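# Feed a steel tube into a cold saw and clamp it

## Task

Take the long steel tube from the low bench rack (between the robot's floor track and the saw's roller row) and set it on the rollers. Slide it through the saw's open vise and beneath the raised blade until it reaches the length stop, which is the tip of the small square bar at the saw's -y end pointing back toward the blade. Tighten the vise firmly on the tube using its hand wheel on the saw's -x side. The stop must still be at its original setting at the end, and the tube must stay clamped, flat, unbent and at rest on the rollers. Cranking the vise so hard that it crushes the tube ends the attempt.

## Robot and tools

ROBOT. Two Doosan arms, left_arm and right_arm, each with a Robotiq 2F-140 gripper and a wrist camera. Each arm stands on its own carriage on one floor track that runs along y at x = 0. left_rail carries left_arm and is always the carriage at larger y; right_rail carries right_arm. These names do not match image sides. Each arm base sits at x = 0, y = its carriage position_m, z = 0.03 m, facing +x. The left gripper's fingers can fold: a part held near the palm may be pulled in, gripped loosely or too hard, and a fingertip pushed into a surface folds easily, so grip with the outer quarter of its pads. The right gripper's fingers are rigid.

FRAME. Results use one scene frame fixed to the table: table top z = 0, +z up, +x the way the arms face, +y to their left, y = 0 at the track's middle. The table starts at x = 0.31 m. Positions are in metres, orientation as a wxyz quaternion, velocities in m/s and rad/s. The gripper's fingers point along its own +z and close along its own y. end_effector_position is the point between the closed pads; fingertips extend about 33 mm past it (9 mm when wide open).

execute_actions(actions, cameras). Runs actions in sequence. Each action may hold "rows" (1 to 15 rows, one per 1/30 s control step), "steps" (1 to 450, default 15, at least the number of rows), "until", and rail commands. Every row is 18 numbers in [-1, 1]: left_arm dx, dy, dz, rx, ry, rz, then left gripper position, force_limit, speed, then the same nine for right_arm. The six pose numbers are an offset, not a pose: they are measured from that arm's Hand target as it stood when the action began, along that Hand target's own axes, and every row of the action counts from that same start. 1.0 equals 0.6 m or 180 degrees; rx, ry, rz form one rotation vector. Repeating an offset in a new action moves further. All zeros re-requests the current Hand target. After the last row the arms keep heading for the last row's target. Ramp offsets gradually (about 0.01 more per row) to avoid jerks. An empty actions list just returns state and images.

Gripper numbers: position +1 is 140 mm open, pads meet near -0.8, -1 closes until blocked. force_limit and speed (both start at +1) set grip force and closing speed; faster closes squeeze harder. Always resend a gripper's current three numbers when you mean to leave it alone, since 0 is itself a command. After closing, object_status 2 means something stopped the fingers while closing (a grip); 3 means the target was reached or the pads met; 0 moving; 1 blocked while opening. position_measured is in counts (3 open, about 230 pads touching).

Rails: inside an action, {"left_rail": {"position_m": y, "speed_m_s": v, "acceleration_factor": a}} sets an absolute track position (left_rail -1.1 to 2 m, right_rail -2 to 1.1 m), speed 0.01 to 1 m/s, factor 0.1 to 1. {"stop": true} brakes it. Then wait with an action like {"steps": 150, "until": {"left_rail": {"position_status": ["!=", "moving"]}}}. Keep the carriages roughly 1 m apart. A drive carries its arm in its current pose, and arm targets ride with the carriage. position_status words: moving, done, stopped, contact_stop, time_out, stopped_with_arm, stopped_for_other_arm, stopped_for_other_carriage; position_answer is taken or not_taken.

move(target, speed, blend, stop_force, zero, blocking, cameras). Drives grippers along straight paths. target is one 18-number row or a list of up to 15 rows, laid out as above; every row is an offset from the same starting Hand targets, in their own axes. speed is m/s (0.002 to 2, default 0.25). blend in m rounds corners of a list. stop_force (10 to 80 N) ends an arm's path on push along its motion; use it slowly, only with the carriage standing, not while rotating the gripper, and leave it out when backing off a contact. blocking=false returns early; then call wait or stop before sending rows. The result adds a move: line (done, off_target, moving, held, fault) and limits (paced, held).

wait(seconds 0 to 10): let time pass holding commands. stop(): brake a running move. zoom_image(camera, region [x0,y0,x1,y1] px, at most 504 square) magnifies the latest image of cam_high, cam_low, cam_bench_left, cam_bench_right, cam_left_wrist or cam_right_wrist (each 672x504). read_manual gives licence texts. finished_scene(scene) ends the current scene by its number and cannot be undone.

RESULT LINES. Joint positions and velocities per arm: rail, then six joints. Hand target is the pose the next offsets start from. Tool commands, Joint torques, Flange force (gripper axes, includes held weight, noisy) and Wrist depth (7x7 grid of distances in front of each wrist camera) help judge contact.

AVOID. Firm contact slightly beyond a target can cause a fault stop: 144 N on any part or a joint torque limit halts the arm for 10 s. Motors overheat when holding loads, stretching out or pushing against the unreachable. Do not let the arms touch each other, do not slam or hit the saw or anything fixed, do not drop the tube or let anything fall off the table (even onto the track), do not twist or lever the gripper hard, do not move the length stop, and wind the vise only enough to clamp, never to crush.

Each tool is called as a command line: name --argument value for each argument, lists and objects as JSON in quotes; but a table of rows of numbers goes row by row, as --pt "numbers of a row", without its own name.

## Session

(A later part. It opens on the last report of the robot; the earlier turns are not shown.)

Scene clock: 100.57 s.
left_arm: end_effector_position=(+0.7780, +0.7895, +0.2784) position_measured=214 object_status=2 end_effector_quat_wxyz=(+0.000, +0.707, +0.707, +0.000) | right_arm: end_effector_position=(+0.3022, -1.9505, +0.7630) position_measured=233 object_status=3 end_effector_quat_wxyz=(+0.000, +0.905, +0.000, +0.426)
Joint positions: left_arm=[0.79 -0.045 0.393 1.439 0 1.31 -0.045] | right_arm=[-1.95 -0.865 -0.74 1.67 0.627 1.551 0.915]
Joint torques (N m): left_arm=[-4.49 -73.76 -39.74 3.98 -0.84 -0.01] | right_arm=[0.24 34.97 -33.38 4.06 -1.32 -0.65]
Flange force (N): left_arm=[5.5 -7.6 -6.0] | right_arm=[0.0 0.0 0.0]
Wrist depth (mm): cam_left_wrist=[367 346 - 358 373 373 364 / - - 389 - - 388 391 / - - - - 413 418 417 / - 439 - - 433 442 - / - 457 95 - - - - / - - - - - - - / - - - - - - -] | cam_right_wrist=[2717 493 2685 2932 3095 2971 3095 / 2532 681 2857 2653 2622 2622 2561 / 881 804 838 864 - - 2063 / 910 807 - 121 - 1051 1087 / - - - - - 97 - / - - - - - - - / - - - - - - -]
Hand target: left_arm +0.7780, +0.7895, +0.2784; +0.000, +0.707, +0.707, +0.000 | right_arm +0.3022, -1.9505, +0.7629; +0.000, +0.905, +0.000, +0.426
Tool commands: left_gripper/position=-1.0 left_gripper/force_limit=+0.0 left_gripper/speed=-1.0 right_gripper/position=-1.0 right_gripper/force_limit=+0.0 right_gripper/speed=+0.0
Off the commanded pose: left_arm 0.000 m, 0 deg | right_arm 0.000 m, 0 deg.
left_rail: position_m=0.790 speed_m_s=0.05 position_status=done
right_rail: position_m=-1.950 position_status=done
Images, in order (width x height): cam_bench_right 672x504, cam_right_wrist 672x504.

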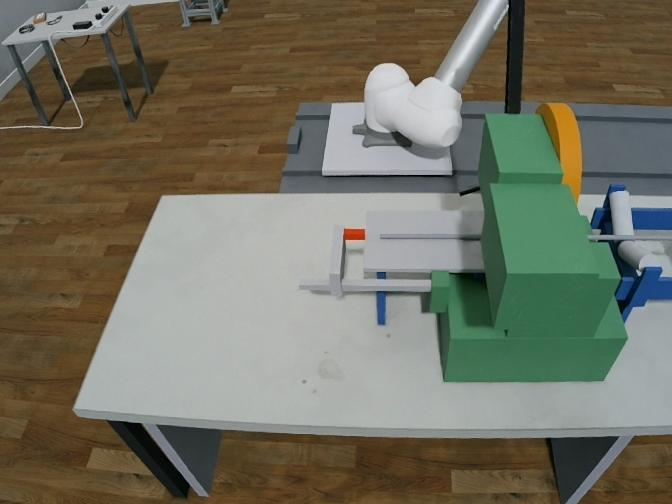

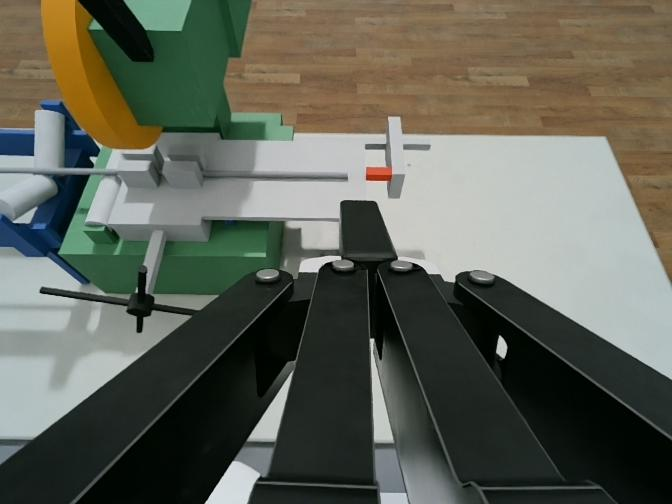

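move --target '[0,0,-0.0033,0,0,0,-1,0,-1,0.058,0,0.385,0,0,0,-1,0,0]' --cameras '[]' --speed 0.1

execute_actions --actions '[{"left_rail":{"position_m":0.77,"speed_m_s":0.05},"right_rail":{"position_m":-1.87},"steps":200,"until":{"all":{"status":"ended"}}}]' --cameras '["cam_right_wrist"]'

zoom_image --camera "cam_right_wrist" --region '[300, 120, 500, 270]'

Scene clock: 103.77 s.
left_arm: end_effector_position=(+0.7780, +0.7895, +0.2804) position_measured=214 object_status=2 end_effector_quat_wxyz=(+0.000, +0.707, +0.707, +0.000) | right_arm: end_effector_position=(+0.5024, -1.9505, +0.6427) position_measured=233 object_status=3 end_effector_quat_wxyz=(+0.000, +0.905, +0.000, +0.426)
Joint positions: left_arm=[0.79 -0.045 0.392 1.437 0 1.313 -0.045] | right_arm=[-1.95 -0.143 -0.505 1.843 0.137 0.933 1.398]
Joint torques (N m): left_arm=[-4.39 -78.1 -42.9 3.94 -0.84 0.05] | right_arm=[0.05 5.86 -42.64 4.23 -1.71 -0.56]
Flange force (N): left_arm=[5.1 -7.8 -0.2] | right_arm=[0.0 0.0 0.0]
Wrist depth (mm): cam_left_wrist=[360 381 363 - 371 373 373 / 388 390 404 - - - 393 / - 429 418 - - - 403 / - - - - - - - / - - 95 - - - - / - - - - - - - / - - - - - - -] | cam_right_wrist=[- - 2591 2591 2751 2717 2653 / 386 471 2422 2396 2422 2321 2371 / 586 622 669 681 965 986 - / 593 594 612 121 884 906 - / 594 - - - - - - / - - - - - - - / - - - - - - -]
Hand target: left_arm +0.7780, +0.7895, +0.2804; +0.000, +0.707, +0.707, +0.000 | right_arm +0.5025, -1.9505, +0.6427; +0.000, +0.905, +0.000, +0.426
Off the commanded pose: left_arm 0.000 m, 0 deg | right_arm 0.000 m, 0 deg.
left_rail: position_m=0.790 speed_m_s=0.05 position_status=done
right_rail: position_m=-1.950 position_status=done
move: done
No camera images: "cameras" was empty.

Scene clock: 104.80 s.
left_arm: end_effector_position=(+0.7780, +0.7695, +0.2804) position_measured=214 object_status=2 end_effector_quat_wxyz=(+0.000, +0.707, +0.707, +0.000) | right_arm: end_effector_position=(+0.5025, -1.8705, +0.6427) position_measured=233 object_status=3 end_effector_quat_wxyz=(+0.000, +0.905, +0.000, +0.426)
Joint positions: left_arm=[0.77 -0.045 0.392 1.437 0 1.313 -0.045] | right_arm=[-1.87 -0.143 -0.505 1.843 0.137 0.933 1.398]
Joint torques (N m): left_arm=[-4.3 -77.57 -42.98 3.81 -1.12 0.02] | right_arm=[0.08 6.02 -42.46 4.35 -1.74 -0.57]
Flange force (N): left_arm=[5.3 -8.7 -0.6] | right_arm=[0.0 0.0 0.0]
Wrist depth (mm): cam_left_wrist=[363 - - - 369 - - / - - 383 - - - 394 / - - - - 429 - - / - - - 134 434 442 459 / - - 95 - - 95 477 / - - - - - - - / - - - - - - -] | cam_right_wrist=[280 327 518 2685 2751 2785 2717 / 344 382 2396 2297 2321 2371 2321 / 380 612 665 684 665 1842 1071 / 665 596 604 114 621 - - / 619 - - - - - 895 / - - - - - - - / - - - - - - -]
Hand target: left_arm +0.7780, +0.7695, +0.2804; +0.000, +0.707, +0.707, +0.000 | right_arm +0.5025, -1.8705, +0.6427; +0.000, +0.905, +0.000, +0.426
Tool commands: left_gripper/position=-1.0 left_gripper/force_limit=+0.0 left_gripper/speed=-1.0 right_gripper/position=-1.0 right_gripper/force_limit=+0.0 right_gripper/speed=+0.0
Off the commanded pose: left_arm 0.000 m, 0 deg | right_arm 0.000 m, 0 deg.
left_rail: position_m=0.770 speed_m_s=0.05 position_status=done
right_rail: position_m=-1.870 position_status=done
Images, in order (width x height): cam_right_wrist 672x504.

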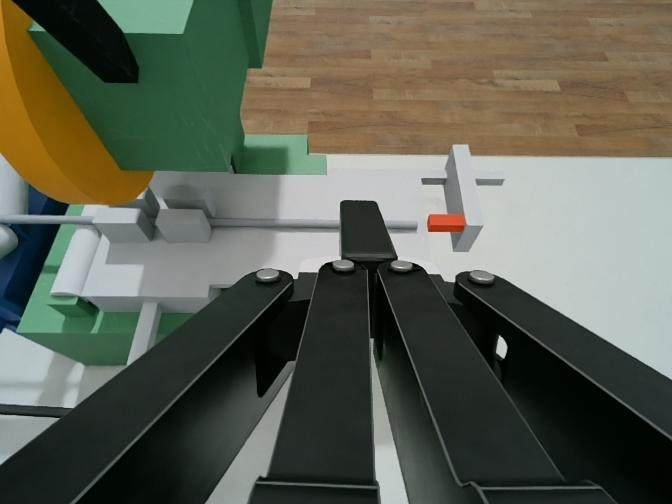

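Scaled by 2.520 from the camera's 672x504 image, which has a finer 960x720 frame.

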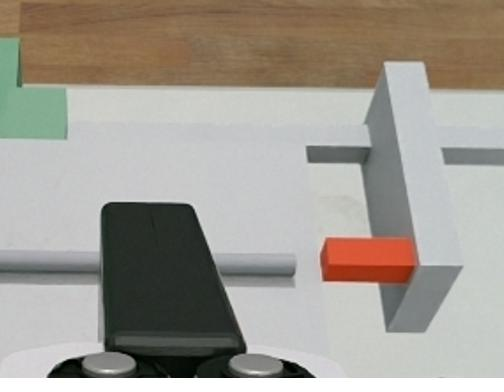

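execute_actions --actions '[{"left_rail":{"position_m":0.76,"speed_m_s":0.02},"steps":200,"until":{"all":{"status":"ended"}}}]' --cameras '["cam_right_wrist"]'

zoom_image --camera "cam_right_wrist" --region '[390, 190, 480, 257]'

Scene clock: 105.93 s.
left_arm: end_effector_position=(+0.7780, +0.7595, +0.2804) position_measured=214 object_status=2 end_effector_quat_wxyz=(+0.000, +0.707, +0.707, +0.000) | right_arm: end_effector_position=(+0.5025, -1.8705, +0.6427) position_measured=233 object_status=3 end_effector_quat_wxyz=(+0.000, +0.905, +0.000, +0.426)
Joint positions: left_arm=[0.76 -0.045 0.392 1.437 0 1.313 -0.045] | right_arm=[-1.87 -0.143 -0.505 1.843 0.137 0.933 1.398]
Joint torques (N m): left_arm=[-4.93 -77.42 -42.78 3.71 -1.18 0] | right_arm=[0.32 5.97 -42.29 4.37 -1.75 -0.55]
Flange force (N): left_arm=[6.3 -8.4 -1.2] | right_arm=[0.0 0.0 0.0]
Wrist depth (mm): cam_left_wrist=[- - - 370 386 371 - / 386 - 384 - 384 - - / 421 - 412 413 - 417 420 / - 432 - - - 432 442 / 461 - 95 - - - - / - - - - - - - / - - - - - - -] | cam_right_wrist=[281 327 612 2685 2785 2785 2717 / 343 376 2274 2396 2321 2346 2346 / 396 588 663 681 671 1008 1842 / 609 594 607 121 622 925 - / - - - - - 96 - / - - - - - - - / - - - - - - -]
Hand target: left_arm +0.7780, +0.7595, +0.2804; +0.000, +0.707, +0.707, +0.000 | right_arm +0.5025, -1.8705, +0.6427; +0.000, +0.905, +0.000, +0.426
Tool commands: left_gripper/position=-1.0 left_gripper/force_limit=+0.0 left_gripper/speed=-1.0 right_gripper/position=-1.0 right_gripper/force_limit=+0.0 right_gripper/speed=+0.0
Off the commanded pose: left_arm 0.000 m, 0 deg | right_arm 0.000 m, 0 deg.
left_rail: position_m=0.760 speed_m_s=0.02 position_status=done
right_rail: position_m=-1.870 position_status=done
Images, in order (width x height): cam_right_wrist 672x504.

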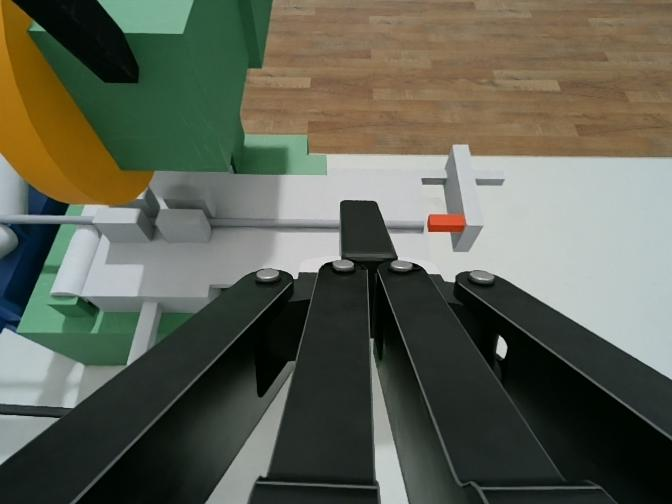

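Scaled by 5.600 from the camera's 672x504 image, which has a finer 960x720 frame.

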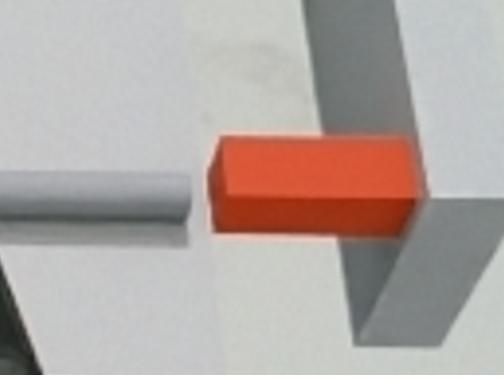

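execute_actions --actions '[{"left_rail":{"position_m":0.756,"speed_m_s":0.02},"steps":200,"until":{"all":{"status":"ended"}}}]' --cameras '["cam_right_wrist"]'

zoom_image --camera "cam_right_wrist" --region '[390, 190, 480, 257]'

Scene clock: 106.77 s.
left_arm: end_effector_position=(+0.7780, +0.7555, +0.2804) position_measured=214 object_status=2 end_effector_quat_wxyz=(+0.000, +0.707, +0.707, +0.000) | right_arm: end_effector_position=(+0.5025, -1.8705, +0.6427) position_measured=233 object_status=3 end_effector_quat_wxyz=(+0.000, +0.905, +0.000, +0.426)
Joint positions: left_arm=[0.756 -0.045 0.392 1.437 0 1.313 -0.045] | right_arm=[-1.87 -0.143 -0.505 1.843 0.137 0.933 1.398]
Joint torques (N m): left_arm=[-4.84 -76.95 -42.86 3.69 -1.21 0.03] | right_arm=[0.37 5.85 -42.51 4.36 -1.75 -0.57]
Flange force (N): left_arm=[6.5 -9.4 -1.2] | right_arm=[0.0 0.0 0.0]
Wrist depth (mm): cam_left_wrist=[369 - - - 371 371 377 / 391 - 390 147 391 - - / - 422 - 408 417 - 408 / 419 429 - - 437 - - / 448 - 95 - - - 495 / - - - - - - - / - - - - - - -] | cam_right_wrist=[279 336 2083 2717 2653 2685 2717 / 352 371 2122 2396 2297 2346 2297 / 401 590 653 648 679 2228 - / 671 596 607 114 607 - - / 635 - - - - - - / - - - - - - - / - - - - - - -]
Hand target: left_arm +0.7780, +0.7555, +0.2804; +0.000, +0.707, +0.707, +0.000 | right_arm +0.5025, -1.8705, +0.6427; +0.000, +0.905, +0.000, +0.426
Tool commands: left_gripper/position=-1.0 left_gripper/force_limit=+0.0 left_gripper/speed=-1.0 right_gripper/position=-1.0 right_gripper/force_limit=+0.0 right_gripper/speed=+0.0
Off the commanded pose: left_arm 0.000 m, 0 deg | right_arm 0.000 m, 0 deg.
left_rail: position_m=0.756 speed_m_s=0.02 position_status=done
right_rail: position_m=-1.870 position_status=done
Images, in order (width x height): cam_right_wrist 672x504.

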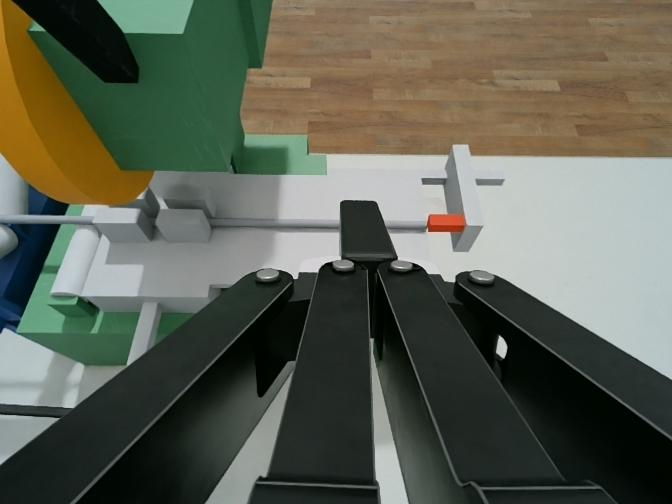

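Scaled by 5.600 from the camera's 672x504 image, which has a finer 960x720 frame.

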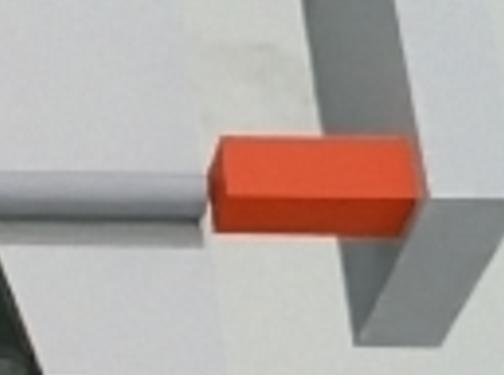

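execute_actions --actions '[{"left_rail":{"position_m":0.7552,"speed_m_s":0.01},"steps":60,"until":{"all":{"status":"ended"}}}]' --cameras '["cam_right_wrist"]'

zoom_image --camera "cam_right_wrist" --region '[390, 190, 480, 257]'

Scene clock: 107.37 s.
left_arm: end_effector_position=(+0.7780, +0.7546, +0.2804) position_measured=214 object_status=2 end_effector_quat_wxyz=(+0.000, +0.707, +0.707, +0.000) | right_arm: end_effector_position=(+0.5025, -1.8705, +0.6427) position_measured=233 object_status=3 end_effector_quat_wxyz=(+0.000, +0.905, +0.000, +0.426)
Joint positions: left_arm=[0.755 -0.045 0.392 1.437 0 1.313 -0.045] | right_arm=[-1.87 -0.143 -0.505 1.843 0.137 0.933 1.398]
Joint torques (N m): left_arm=[-4.75 -77.07 -42.74 3.73 -1.23 0] | right_arm=[0.08 6.23 -42.5 4.33 -1.76 -0.56]
Flange force (N): left_arm=[6.4 -9.1 -1.5] | right_arm=[0.0 0.0 0.0]
Wrist depth (mm): cam_left_wrist=[- - - 377 - 375 372 / - - - - 392 391 393 / 401 - - 417 409 - 417 / - - 434 - - - 440 / - - 95 - - - 468 / - - - - - - - / - - - - - - -] | cam_right_wrist=[280 330 2449 2751 2751 2685 2785 / 347 399 2122 2346 2371 2346 2396 / 398 522 642 669 681 999 965 / 694 597 626 114 594 - 902 / - - - - - - - / - - - - - - - / - - - - - - -]
Hand target: left_arm +0.7780, +0.7546, +0.2804; +0.000, +0.707, +0.707, +0.000 | right_arm +0.5025, -1.8705, +0.6427; +0.000, +0.905, +0.000, +0.426
Tool commands: left_gripper/position=-1.0 left_gripper/force_limit=+0.0 left_gripper/speed=-1.0 right_gripper/position=-1.0 right_gripper/force_limit=+0.0 right_gripper/speed=+0.0
Off the commanded pose: left_arm 0.000 m, 0 deg | right_arm 0.000 m, 0 deg.
left_rail: position_m=0.755 speed_m_s=0.01 position_status=done
right_rail: position_m=-1.870 position_status=done
Images, in order (width x height): cam_right_wrist 672x504.

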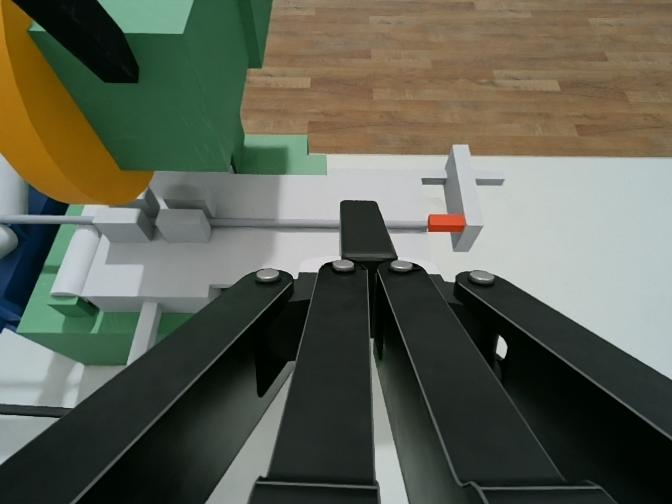

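Scaled by 5.600 from the camera's 672x504 image, which has a finer 960x720 frame.

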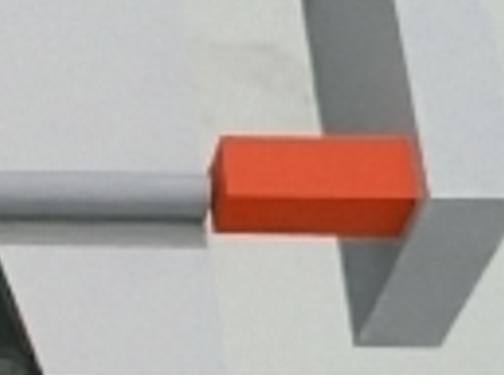

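move --target '[-0.0025,0,0,0,0,0,-1,0,-1,0,0,0,0,0,0,-1,0,0]' --cameras '["cam_right_wrist"]' --speed 0.003 --stop_force 10

zoom_image --camera "cam_right_wrist" --region '[390, 190, 480, 257]'

Scene clock: 108.70 s.
left_arm: end_effector_position=(+0.7780, +0.7531, +0.2804) position_measured=214 object_status=2 end_effector_quat_wxyz=(+0.000, +0.707, +0.707, +0.000) | right_arm: end_effector_position=(+0.5025, -1.8705, +0.6427) position_measured=233 object_status=3 end_effector_quat_wxyz=(+0.000, +0.905, +0.000, +0.426)
Joint positions: left_arm=[0.755 -0.047 0.392 1.437 0 1.313 -0.047] | right_arm=[-1.87 -0.143 -0.505 1.843 0.137 0.933 1.398]
Joint torques (N m): left_arm=[-4.81 -76.88 -42.72 3.66 -1.22 0.06] | right_arm=[-0.29 6.01 -42.52 4.37 -1.72 -0.55]
Flange force (N): left_arm=[6.5 -9.2 -1.6] | right_arm=[0.0 0.0 0.0]
Wrist depth (mm): cam_left_wrist=[356 - 373 367 369 - 365 / - 395 393 - 391 - - / - - - 416 - - - / 434 - - - - - - / - - 95 - - - - / - - - - - - - / - - - - - - -] | cam_right_wrist=[277 328 2422 2751 2504 2653 2785 / 338 384 2228 2321 2396 2297 2371 / 382 585 669 671 686 1041 1769 / 619 593 610 121 601 888 - / - - - - - - - / - - - - - - - / - - - - - - -]
Hand target: left_arm +0.7780, +0.7531, +0.2804; +0.000, +0.707, +0.707, +0.000 | right_arm +0.5025, -1.8705, +0.6427; +0.000, +0.905, +0.000, +0.426
Off the commanded pose: left_arm 0.000 m, 0 deg | right_arm 0.000 m, 0 deg.
left_rail: position_m=0.755 speed_m_s=0.01 position_status=done
right_rail: position_m=-1.870 position_status=done
move: done
Images, in order (width x height): cam_right_wrist 672x504.

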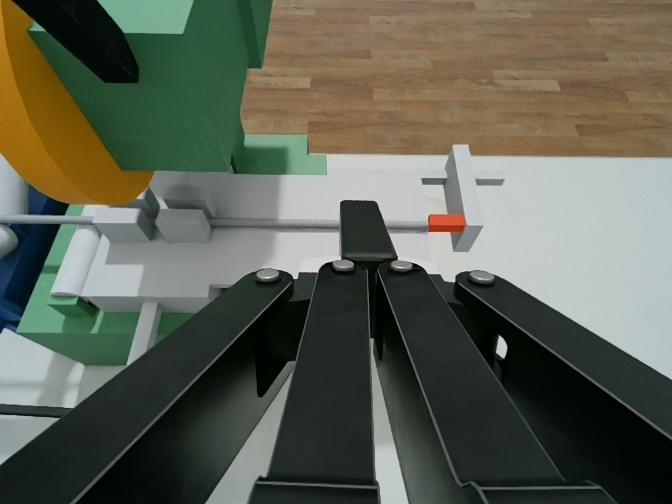

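Scaled by 5.600 from the camera's 672x504 image, which has a finer 960x720 frame.

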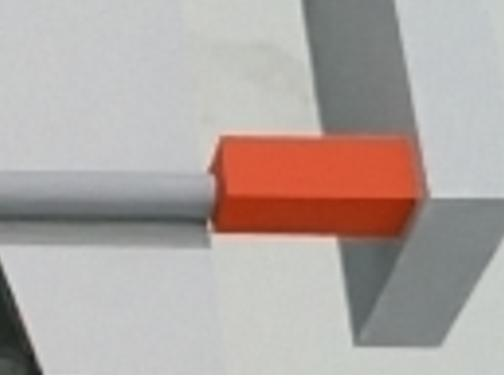

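move --target '[-0.003,0,0,0,0,0,-1,0,-1,0,0,0,0,0,0,-1,0,0]' --cameras '["cam_right_wrist"]' --speed 0.003 --stop_force 10 --zero false

zoom_image --camera "cam_right_wrist" --region '[390, 190, 480, 257]'

Scene clock: 109.87 s.
left_arm: end_effector_position=(+0.7780, +0.7524, +0.2804) position_measured=214 object_status=2 end_effector_quat_wxyz=(+0.000, +0.707, +0.707, +0.000) | right_arm: end_effector_position=(+0.5025, -1.8705, +0.6427) position_measured=233 object_status=3 end_effector_quat_wxyz=(+0.000, +0.905, +0.000, +0.426)
Joint positions: left_arm=[0.755 -0.048 0.392 1.437 0 1.313 -0.048] | right_arm=[-1.87 -0.143 -0.505 1.843 0.137 0.933 1.398]
Joint torques (N m): left_arm=[-14.34 -76.83 -42.97 -0.48 -1.41 0.01] | right_arm=[-0.11 6.16 -42.5 4.36 -1.78 -0.58]
Flange force (N): left_arm=[18.1 -9.0 -1.5] | right_arm=[0.0 0.0 0.0]
Wrist depth (mm): cam_left_wrist=[359 366 355 - 374 375 - / - - 397 - 392 386 400 / - - - 400 411 - 411 / - - - 134 444 - 441 / - - 95 - - - - / - - - - - - - / - - - - - - -] | cam_right_wrist=[281 317 2561 2653 2685 2622 2894 / 370 385 813 2321 2346 2321 2371 / 372 585 661 679 679 1082 1041 / 626 596 610 114 607 895 - / - - - - - - - / - - - - - - - / - - - - - - -]
Hand target: left_arm +0.7780, +0.7524, +0.2804; +0.000, +0.707, +0.707, +0.000 (not the last commanded pose) | right_arm +0.5025, -1.8705, +0.6427; +0.000, +0.905, +0.000, +0.426
Off the commanded pose: left_arm 0.001 m, 0 deg | right_arm 0.000 m, 0 deg.
left_rail: position_m=0.755 speed_m_s=0.01 position_status=done
right_rail: position_m=-1.870 position_status=done
move: contact (left_arm)
Images, in order (width x height): cam_right_wrist 672x504.

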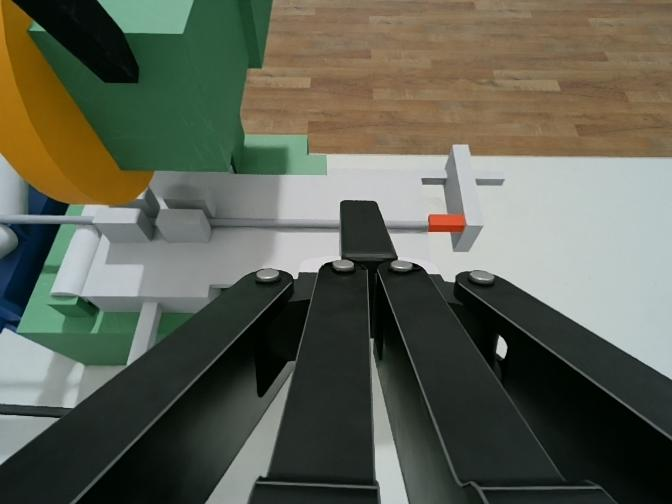

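Scaled by 5.600 from the camera's 672x504 image, which has a finer 960x720 frame.

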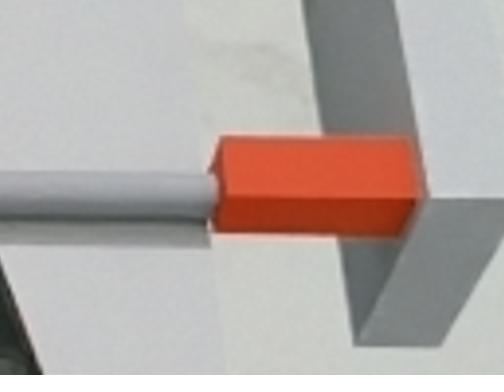

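move --target '[0.0004,0,0,0,0,0,-1,0,-1,-0.058,0,-0.385,0,0,0,-1,0,0]' --cameras '[]'

execute_actions --actions '[{"right_rail":{"position_m":-1.15},"steps":200,"until":{"all":{"status":"ended"}}}]' --cameras '[]'

move --pt "0 0 0 0 0 0 -1 0 -1 0.058 0 0.385 0 0 0 -1 0 0" --pt "0 0 0 0 0 0 -1 0 -1 0.05 0.5 0.385 0 0 0 -1 0 0" --cameras '["cam_right_wrist","cam_high"]'

Scene clock: 115.30 s.
left_arm: end_effector_position=(+0.7780, +0.7526, +0.2804) position_measured=214 object_status=2 end_effector_quat_wxyz=(+0.000, +0.707, +0.707, +0.000) | right_arm: end_effector_position=(+0.3026, -1.8700, +0.7630) position_measured=233 object_status=3 end_effector_quat_wxyz=(+0.002, +0.905, -0.001, +0.425)
Joint positions: left_arm=[0.755 -0.048 0.392 1.437 0 1.313 -0.048] | right_arm=[-1.87 -0.806 -0.738 1.668 0.587 1.522 0.953]
Joint torques (N m): left_arm=[-11.47 -76.83 -43.01 0.64 -1.43 -0.04] | right_arm=[0.33 34.68 -33.31 4.37 -1.4 -0.5]
Flange force (N): left_arm=[14.5 -9.3 -1.4] | right_arm=[0.0 0.0 0.0]
Wrist depth (mm): cam_left_wrist=[- 360 - - - 372 - / - 400 393 148 399 403 400 / - 393 410 157 - 429 - / 437 441 - 152 - 439 449 / 447 - 95 - - 95 - / - - - - - - - / - - - - - - -] | cam_right_wrist=[2894 483 534 3011 2932 3011 3011 / 2476 948 2685 2504 2591 2653 2591 / 965 838 816 851 819 - - / 807 825 755 121 - - - / - - - - - - - / - - - - - - - / - - - - - - -]
Hand target: left_arm +0.7780, +0.7526, +0.2804; +0.000, +0.707, +0.707, +0.000 | right_arm +0.3022, -1.8705, +0.7629; +0.000, +0.905, +0.000, +0.426
Off the commanded pose: left_arm 0.000 m, 0 deg | right_arm 0.001 m, 0 deg.
left_rail: position_m=0.755 speed_m_s=0.01 position_status=done
right_rail: position_m=-1.870 position_status=done
move: done
No camera images: "cameras" was empty.

Scene clock: 117.87 s.
left_arm: end_effector_position=(+0.7780, +0.7526, +0.2804) position_measured=214 object_status=2 end_effector_quat_wxyz=(+0.000, +0.707, +0.707, +0.000) | right_arm: end_effector_position=(+0.3022, -1.1506, +0.7629) position_measured=233 object_status=3 end_effector_quat_wxyz=(+0.000, +0.905, +0.000, +0.426)
Joint positions: left_arm=[0.755 -0.048 0.392 1.437 0 1.313 -0.048] | right_arm=[-1.15 -0.865 -0.74 1.67 0.627 1.551 0.915]
Joint torques (N m): left_arm=[-11.57 -76.88 -43.06 0.63 -1.46 -0.03] | right_arm=[0.28 35.32 -33.2 3.98 -1.34 -0.59]
Flange force (N): left_arm=[14.7 -9.2 -1.5] | right_arm=[0.0 0.0 0.0]
Wrist depth (mm): cam_left_wrist=[- - 364 363 375 372 371 / 390 403 - - - - 395 / - - 416 - 394 - - / - - 440 - 412 446 - / - - 95 - - - - / - - - - - - - / - - - - - - -] | cam_right_wrist=[3095 2971 2821 2932 2932 3537 - / 2622 2561 2532 2561 2591 - - / 952 857 1027 925 867 819 838 / - 750 - 121 807 804 838 / - - - - - - 952 / - - - - - - - / - - - - - - -]
Hand target: left_arm +0.7780, +0.7526, +0.2804; +0.000, +0.707, +0.707, +0.000 | right_arm +0.3022, -1.1506, +0.7629; +0.000, +0.905, +0.000, +0.426
Tool commands: left_gripper/position=-1.0 left_gripper/force_limit=+0.0 left_gripper/speed=-1.0 right_gripper/position=-1.0 right_gripper/force_limit=+0.0 right_gripper/speed=+0.0
Off the commanded pose: left_arm 0.000 m, 0 deg | right_arm 0.000 m, 0 deg.
left_rail: position_m=0.755 speed_m_s=0.01 position_status=done
right_rail: position_m=-1.150 position_status=done
No camera images: "cameras" was empty.

Scene clock: 120.77 s.
left_arm: end_effector_position=(+0.7780, +0.7526, +0.2804) position_measured=214 object_status=2 end_effector_quat_wxyz=(+0.000, +0.707, +0.707, +0.000) | right_arm: end_effector_position=(+0.4994, -1.4505, +0.6391) position_measured=233 object_status=3 end_effector_quat_wxyz=(+0.000, +0.905, +0.000, +0.426) end_effector_velocity=(+0.000, +0.000, -0.001) end_effector_angular_velocity=(+0.001, +0.000, +0.000)
Joint positions: left_arm=[0.755 -0.048 0.392 1.437 0 1.313 -0.048] | right_arm=[-1.15 -0.98 -0.277 1.719 0.751 1.22 0.501]
Joint velocities: left_arm=[within noise] | right_arm=[0.001 0 0.002 0 0 -0.001 0]
Joint torques (N m): left_arm=[-11.62 -77.02 -43.07 0.65 -1.44 -0.03] | right_arm=[0.98 -13.92 -42.02 4.85 -0.68 -0.63]
Flange force (N): left_arm=[14.8 -9.1 -1.5] | right_arm=[1.0 0.3 -1.3]
Wrist depth (mm): cam_left_wrist=[369 - 369 - 372 - - / 390 376 398 - 385 391 391 / - - 421 - 415 420 - / - - - - 430 443 462 / - - 95 - - - 485 / - - - - - - - / - - - - - - -] | cam_right_wrist=[2717 2717 2751 2785 2821 303 314 / 2297 2321 2321 2476 467 323 404 / - 728 696 699 614 392 657 / 602 895 - 121 596 606 612 / 593 - - - - - 804 / - - - - - - - / - - - - - - -]
Hand target: left_arm +0.7780, +0.7526, +0.2804; +0.000, +0.707, +0.707, +0.000 | right_arm +0.4994, -1.4506, +0.6390; +0.000, +0.905, +0.000, +0.426
Off the commanded pose: left_arm 0.000 m, 0 deg | right_arm 0.000 m, 0 deg.
left_rail: position_m=0.755 speed_m_s=0.01 position_status=done
right_rail: position_m=-1.150 position_status=done
move: done
Images, in order (width x height): cam_high 672x504, cam_right_wrist 672x504.

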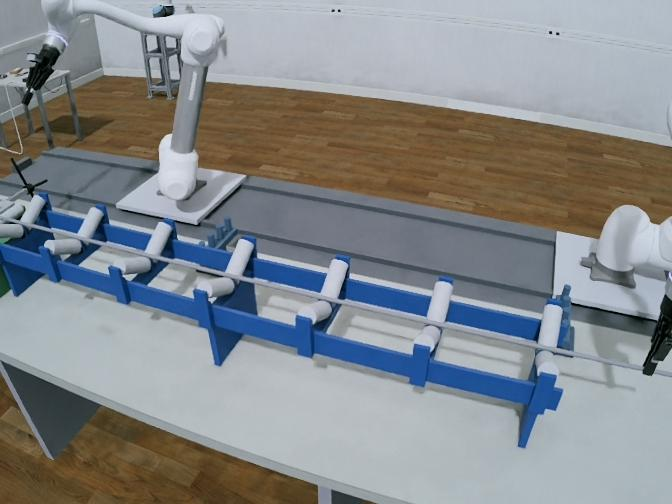

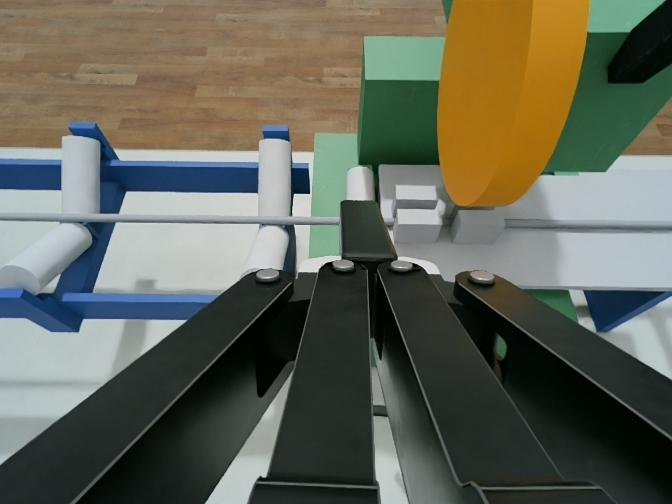

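move --target '[0.0006,0,0,0,0,0,-1,0,-1,-0.488,0.25,-0.093,0,0.22,0,1,0,0]' --cameras '["cam_right_wrist","cam_bench_right"]'

Scene clock: 122.87 s.
left_arm: end_effector_position=(+0.7780, +0.7529, +0.2804) position_measured=214 object_status=2 end_effector_quat_wxyz=(+0.000, +0.707, +0.707, +0.000) | right_arm: end_effector_position=(+0.2700, -1.6005, +0.4488) position_measured=3 object_status=3 end_effector_quat_wxyz=(+0.000, +0.707, +0.000, +0.707)
Joint positions: left_arm=[0.755 -0.047 0.392 1.437 0 1.313 -0.047] | right_arm=[-1.15 -1.785 0.033 2.223 1.435 1.737 -0.696]
Joint torques (N m): left_arm=[-4.37 -77.08 -42.69 3.85 -1.15 0.04] | right_arm=[0.15 -38.27 -33.92 2.27 2.13 -0.62]
Flange force (N): left_arm=[5.6 -8.8 -1.2] | right_arm=[2.2 1.8 0.6]
Wrist depth (mm): cam_left_wrist=[362 364 - - 352 - 369 / 390 391 393 148 - - - / 405 417 427 412 422 430 418 / - - - - - - - / - - 95 - - 95 - / - - - - - - - / - - - - - - -] | cam_right_wrist=[- - 4741 - - 3537 - / 3011 - - - - 4844 - / 3909 - - - - 5435 4741 / - 130 766 661 675 148 124 / - 573 596 538 602 841 112 / - 684 - 421 583 726 690 / - - 628 567 - - -]
Hand target: left_arm +0.7780, +0.7529, +0.2804; +0.000, +0.707, +0.707, +0.000 | right_arm +0.2699, -1.6005, +0.4488; +0.000, +0.707, +0.000, +0.707
Off the commanded pose: left_arm 0.000 m, 0 deg | right_arm 0.000 m, 0 deg.
left_rail: position_m=0.755 speed_m_s=0.01 position_status=done
right_rail: position_m=-1.150 position_status=done
move: done
Images, in order (width x height): cam_bench_right 672x504, cam_right_wrist 672x504.

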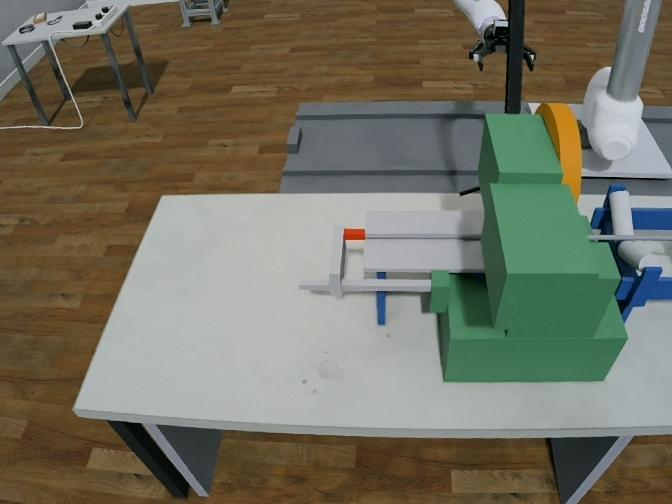

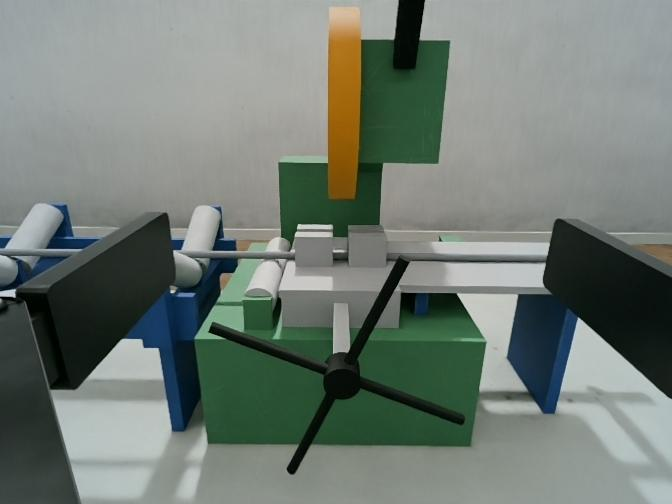

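move --target '[0,0,0,0,0,0,-1,0,-1,-0.37,-0.0067,0.18,0,0,-0.122,0.43,0,0]' --cameras '["cam_right_wrist"]' --speed 0.15

Scene clock: 126.87 s.
left_arm: end_effector_position=(+0.7780, +0.7529, +0.2804) position_measured=214 object_status=2 end_effector_quat_wxyz=(+0.000, +0.707, +0.707, +0.000) | right_arm: end_effector_position=(+0.3781, -1.5965, +0.2268) position_measured=75 object_status=3 end_effector_quat_wxyz=(+0.135, +0.694, +0.135, +0.694)
Joint positions: left_arm=[0.755 -0.047 0.392 1.437 0 1.313 -0.047] | right_arm=[-1.15 -1.546 0.416 2.366 1.594 1.563 -1.594]
Joint torques (N m): left_arm=[-4.63 -77.05 -42.63 3.89 -1.15 0.06] | right_arm=[-0.23 -62.21 -18.39 0.79 2.66 -0.59]
Flange force (N): left_arm=[5.7 -8.7 -1.4] | right_arm=[-1.5 2.2 1.4]
Wrist depth (mm): cam_left_wrist=[367 - 373 - - - - / 395 400 389 - - 397 395 / - 409 402 - - - - / 445 - 439 - - 436 - / - - 95 - - - - / - - - - - - - / - - - - - - -] | cam_right_wrist=[347 387 602 - 504 235 4051 / 377 440 383 466 249 - 3482 / 421 382 388 256 440 - - / 443 111 153 406 414 147 496 / - - 427 450 437 117 - / - - - - 464 - - / - - - - - - -]
Hand target: left_arm +0.7780, +0.7529, +0.2804; +0.000, +0.707, +0.707, +0.000 | right_arm +0.3781, -1.5965, +0.2269; +0.135, +0.694, +0.135, +0.694
Off the commanded pose: left_arm 0.000 m, 0 deg | right_arm 0.000 m, 0 deg.
left_rail: position_m=0.755 speed_m_s=0.01 position_status=done
right_rail: position_m=-1.150 position_status=done
move: done
Images, in order (width x height): cam_right_wrist 672x504.

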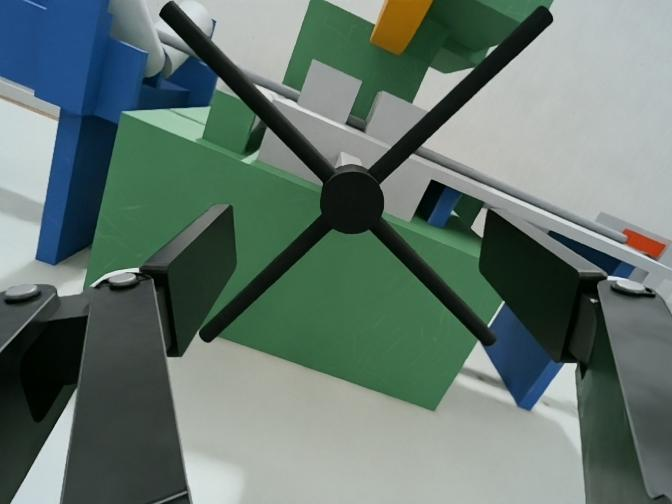

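move --target '[0,0,0,0,0,0,-1,0,-1,-0.0117,0,0.117,0,0,0,0.43,0,0]' --cameras '["cam_right_wrist"]' --speed 0.1

Scene clock: 128.37 s.
left_arm: end_effector_position=(+0.7780, +0.7529, +0.2804) position_measured=214 object_status=2 end_effector_quat_wxyz=(+0.000, +0.707, +0.707, +0.000) | right_arm: end_effector_position=(+0.4483, -1.5991, +0.2204) position_measured=75 object_status=3 end_effector_quat_wxyz=(+0.135, +0.694, +0.135, +0.694)
Joint positions: left_arm=[0.755 -0.047 0.392 1.437 0 1.313 -0.047] | right_arm=[-1.15 -1.393 0.442 2.339 1.738 1.509 -1.598]
Joint torques (N m): left_arm=[-4.31 -77.12 -42.69 3.9 -1.14 0.05] | right_arm=[-0.65 -65.09 -18.66 0.67 2.86 -0.57]
Flange force (N): left_arm=[5.0 -8.7 -1.3] | right_arm=[-1.7 2.1 2.3]
Wrist depth (mm): cam_left_wrist=[371 - - - - - - / 391 394 - - - - - / 397 - 408 - 436 430 - / 447 - 438 151 425 436 - / - - 95 - - - - / - - - - - - - / - - - - - - -] | cam_right_wrist=[297 371 3277 389 543 167 4548 / 309 425 179 399 407 - 3979 / 320 304 316 188 344 - - / 337 108 324 189 332 147 428 / - - 222 355 351 110 - / - - 389 376 384 - - / - - - 357 392 - -]
Hand target: left_arm +0.7780, +0.7529, +0.2804; +0.000, +0.707, +0.707, +0.000 | right_arm +0.4484, -1.5991, +0.2204; +0.135, +0.694, +0.135, +0.694
Off the commanded pose: left_arm 0.000 m, 0 deg | right_arm 0.000 m, 0 deg.
left_rail: position_m=0.755 speed_m_s=0.01 position_status=done
right_rail: position_m=-1.150 position_status=done
move: done
Images, in order (width x height): cam_right_wrist 672x504.

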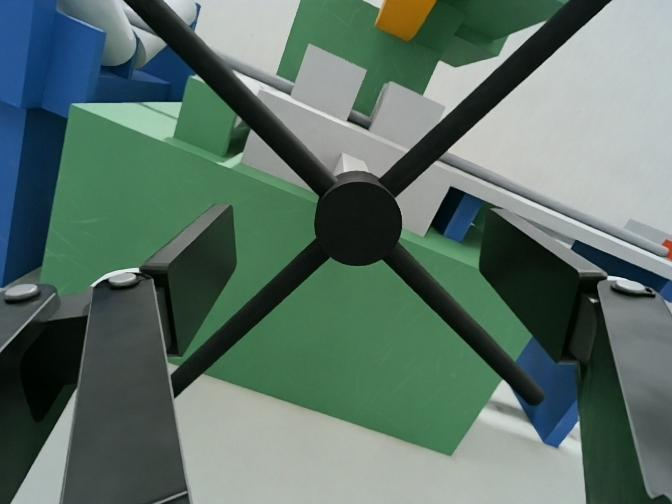

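move --target '[0,0,0,0,0,0,-1,0,-1,-0.004,0,0.095,0,0,0,0.43,0,0]' --cameras '["cam_right_wrist","cam_bench_right"]' --speed 0.06 --stop_force 12

Scene clock: 130.33 s.
left_arm: end_effector_position=(+0.7780, +0.7529, +0.2804) position_measured=214 object_status=2 end_effector_quat_wxyz=(+0.000, +0.707, +0.707, +0.000) | right_arm: end_effector_position=(+0.5054, -1.6000, +0.2182) position_measured=75 object_status=3 end_effector_quat_wxyz=(+0.135, +0.694, +0.135, +0.694)
Joint positions: left_arm=[0.755 -0.047 0.392 1.437 0 1.313 -0.047] | right_arm=[-1.15 -1.276 0.461 2.305 1.847 1.465 -1.593]
Joint torques (N m): left_arm=[-4.28 -77.05 -42.46 3.9 -1.18 0.06] | right_arm=[0.05 -67.76 -19.44 0.36 2.89 -0.57]
Flange force (N): left_arm=[5.5 -8.3 -1.7] | right_arm=[-2.1 2.2 1.1]
Wrist depth (mm): cam_left_wrist=[- 362 369 364 - - 382 / 387 394 - - - - 398 / 414 - - - 406 435 - / - 447 - - 433 441 452 / - - 95 - - - 457 / - - - - - - - / - - - - - - -] | cam_right_wrist=[264 118 3777 353 491 450 115 / 262 269 126 344 357 124 - / 254 255 257 145 284 345 2932 / 271 264 152 130 132 147 332 / - 111 150 294 282 117 - / - - 312 312 320 161 - / - - 319 338 331 - -]
Hand target: left_arm +0.7780, +0.7529, +0.2804; +0.000, +0.707, +0.707, +0.000 | right_arm +0.5054, -1.6000, +0.2182; +0.135, +0.694, +0.135, +0.694
Off the commanded pose: left_arm 0.000 m, 0 deg | right_arm 0.000 m, 0 deg.
left_rail: position_m=0.755 speed_m_s=0.01 position_status=done
right_rail: position_m=-1.150 position_status=done
move: done
Images, in order (width x height): cam_bench_right 672x504, cam_right_wrist 672x504.

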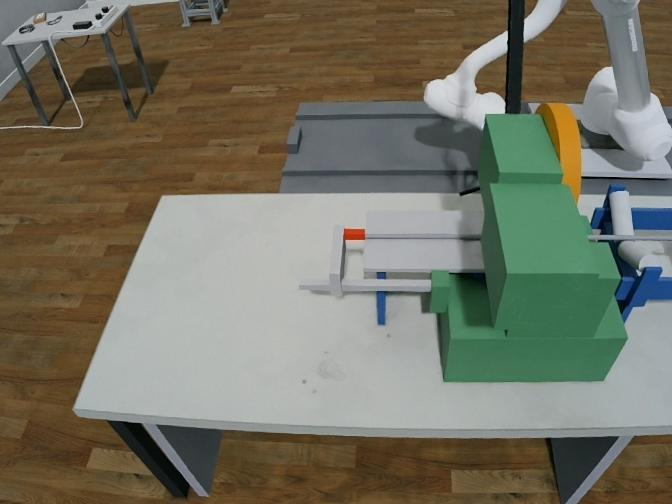

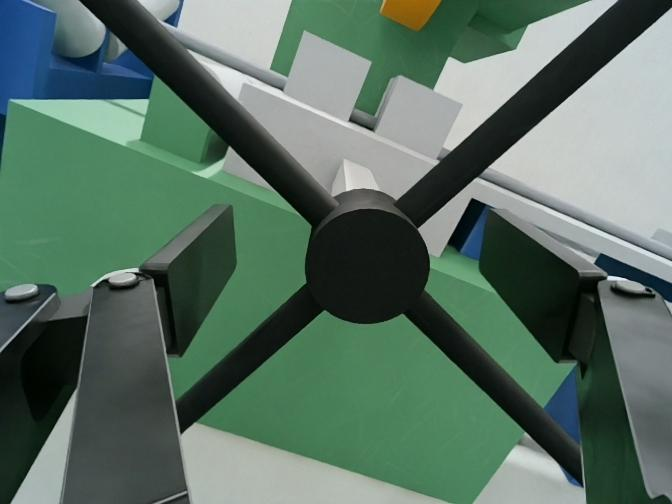

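move --target '[0,0,0,0,0,0,-1,0,-1,0,0,0.02,0,0,0,0.43,0,0]' --cameras '[]' --speed 0.06

move --target '[0,0,0,0,0,0,-1,0,-1,0,0,0,0,0,0.12,0.43,0,0]' --cameras '["cam_right_wrist"]' --speed 0.15

Scene clock: 131.53 s.
left_arm: end_effector_position=(+0.7780, +0.7529, +0.2804) position_measured=214 object_status=2 end_effector_quat_wxyz=(+0.000, +0.707, +0.707, +0.000) | right_arm: end_effector_position=(+0.5173, -1.6000, +0.2182) position_measured=75 object_status=3 end_effector_quat_wxyz=(+0.135, +0.694, +0.135, +0.694)
Joint positions: left_arm=[0.755 -0.047 0.392 1.437 0 1.313 -0.047] | right_arm=[-1.15 -1.252 0.464 2.297 1.868 1.455 -1.591]
Joint torques (N m): left_arm=[-4.41 -76.9 -42.66 3.91 -1.15 0.05] | right_arm=[0.27 -68.31 -19.73 0.31 2.91 -0.57]
Flange force (N): left_arm=[5.3 -9.0 -1.5] | right_arm=[-1.8 2.3 0.9]
Wrist depth (mm): cam_left_wrist=[367 360 - 366 371 367 364 / - 387 - - 388 394 395 / - - - - - - - / - - - 152 - - 443 / 451 - 95 - - - - / - - - - - - - / - - - - - - -] | cam_right_wrist=[312 107 4457 480 489 - - / 265 258 259 335 345 112 3594 / 242 245 123 268 126 157 5064 / 257 110 251 117 122 147 317 / - - 272 125 138 117 - / - - 289 297 298 149 - / - - 307 313 328 - -]
Hand target: left_arm +0.7780, +0.7529, +0.2804; +0.000, +0.707, +0.707, +0.000 | right_arm +0.5174, -1.6000, +0.2182; +0.135, +0.694, +0.135, +0.694
Off the commanded pose: left_arm 0.000 m, 0 deg | right_arm 0.000 m, 0 deg.
left_rail: position_m=0.755 speed_m_s=0.01 position_status=done
right_rail: position_m=-1.150 position_status=done
move: done
No camera images: "cameras" was empty.

Scene clock: 133.17 s.
left_arm: end_effector_position=(+0.7780, +0.7529, +0.2804) position_measured=214 object_status=2 end_effector_quat_wxyz=(+0.000, +0.707, +0.707, +0.000) | right_arm: end_effector_position=(+0.5174, -1.6000, +0.2181) position_measured=75 object_status=3 end_effector_quat_wxyz=(+0.002, +0.707, +0.002, +0.707)
Joint positions: left_arm=[0.755 -0.047 0.392 1.437 0 1.313 -0.047] | right_arm=[-1.15 -1.252 0.464 2.297 1.868 1.455 -1.214]
Joint torques (N m): left_arm=[-4.42 -76.87 -42.69 3.89 -1.16 0.06] | right_arm=[0.13 -67.48 -19.24 0.04 2.42 -0.54]
Flange force (N): left_arm=[5.2 -9.1 -1.4] | right_arm=[0.5 2.7 1.6]
Wrist depth (mm): cam_left_wrist=[- - - - - - - / - 400 - - 400 381 - / - - 424 - - - - / - - - - 434 - - / - - 95 - - 95 471 / - - - - - - - / - - - - - - -] | cam_right_wrist=[- 3138 - 476 106 106 - / 370 433 341 342 112 286 294 / 344 118 268 220 268 332 453 / 262 255 125 117 257 146 263 / - 111 276 125 276 133 - / - - 293 293 298 - - / - - 164 316 315 - -]
Hand target: left_arm +0.7780, +0.7529, +0.2804; +0.000, +0.707, +0.707, +0.000 | right_arm +0.5174, -1.6000, +0.2182; +0.002, +0.707, +0.002, +0.707
Off the commanded pose: left_arm 0.000 m, 0 deg | right_arm 0.000 m, 0 deg.
left_rail: position_m=0.755 speed_m_s=0.01 position_status=done
right_rail: position_m=-1.150 position_status=done
move: done
Images, in order (width x height): cam_right_wrist 672x504.

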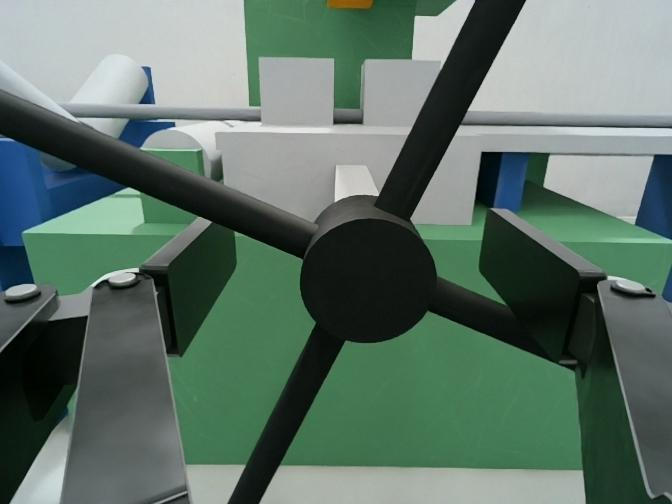

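move --target '[0,0,0,0,0,0,-1,0,-1,0,0,0,0,0,0.2,0.43,0,0]' --cameras '["cam_right_wrist"]' --speed 0.15

Scene clock: 135.83 s.
left_arm: end_effector_position=(+0.7780, +0.7529, +0.2804) position_measured=214 object_status=2 end_effector_quat_wxyz=(+0.000, +0.707, +0.707, +0.000) | right_arm: end_effector_position=(+0.5174, -1.6000, +0.2181) position_measured=75 object_status=3 end_effector_quat_wxyz=(-0.217, +0.673, -0.216, +0.673)
Joint positions: left_arm=[0.755 -0.047 0.392 1.437 0 1.313 -0.047] | right_arm=[-1.15 -1.252 0.464 2.297 1.868 1.455 -0.586]
Joint torques (N m): left_arm=[-4.37 -77.25 -42.6 3.91 -1.17 0.07] | right_arm=[3.38 -63.17 -13.48 -2.6 1 -0.19]
Flange force (N): left_arm=[5.6 -8.4 -1.2] | right_arm=[11.6 3.3 1.1]
Wrist depth (mm): cam_left_wrist=[367 365 - - - - - / - - - - 395 386 - / 417 424 - - - 411 409 / 438 446 - - 445 463 440 / - 457 95 - - - - / - - - - - - - / - - - - - - -] | cam_right_wrist=[- - 496 478 106 359 273 / - - 349 337 111 266 226 / - 119 277 269 243 242 241 / 4127 110 133 117 251 147 254 / - 111 283 125 132 133 - / - - 293 288 301 293 - / - - 317 322 317 - -]
Hand target: left_arm +0.7780, +0.7529, +0.2804; +0.000, +0.707, +0.707, +0.000 | right_arm +0.5174, -1.6000, +0.2182; -0.216, +0.673, -0.216, +0.674
Off the commanded pose: left_arm 0.000 m, 0 deg | right_arm 0.000 m, 0 deg.
left_rail: position_m=0.755 speed_m_s=0.01 position_status=done
right_rail: position_m=-1.150 position_status=done
move: done
Images, in order (width x height): cam_right_wrist 672x504.

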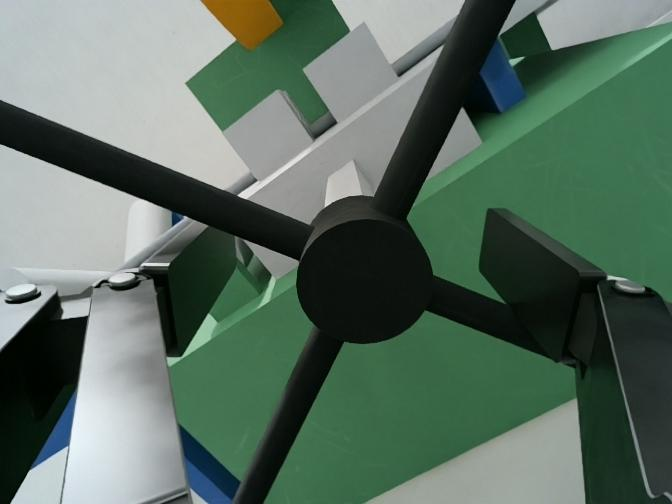

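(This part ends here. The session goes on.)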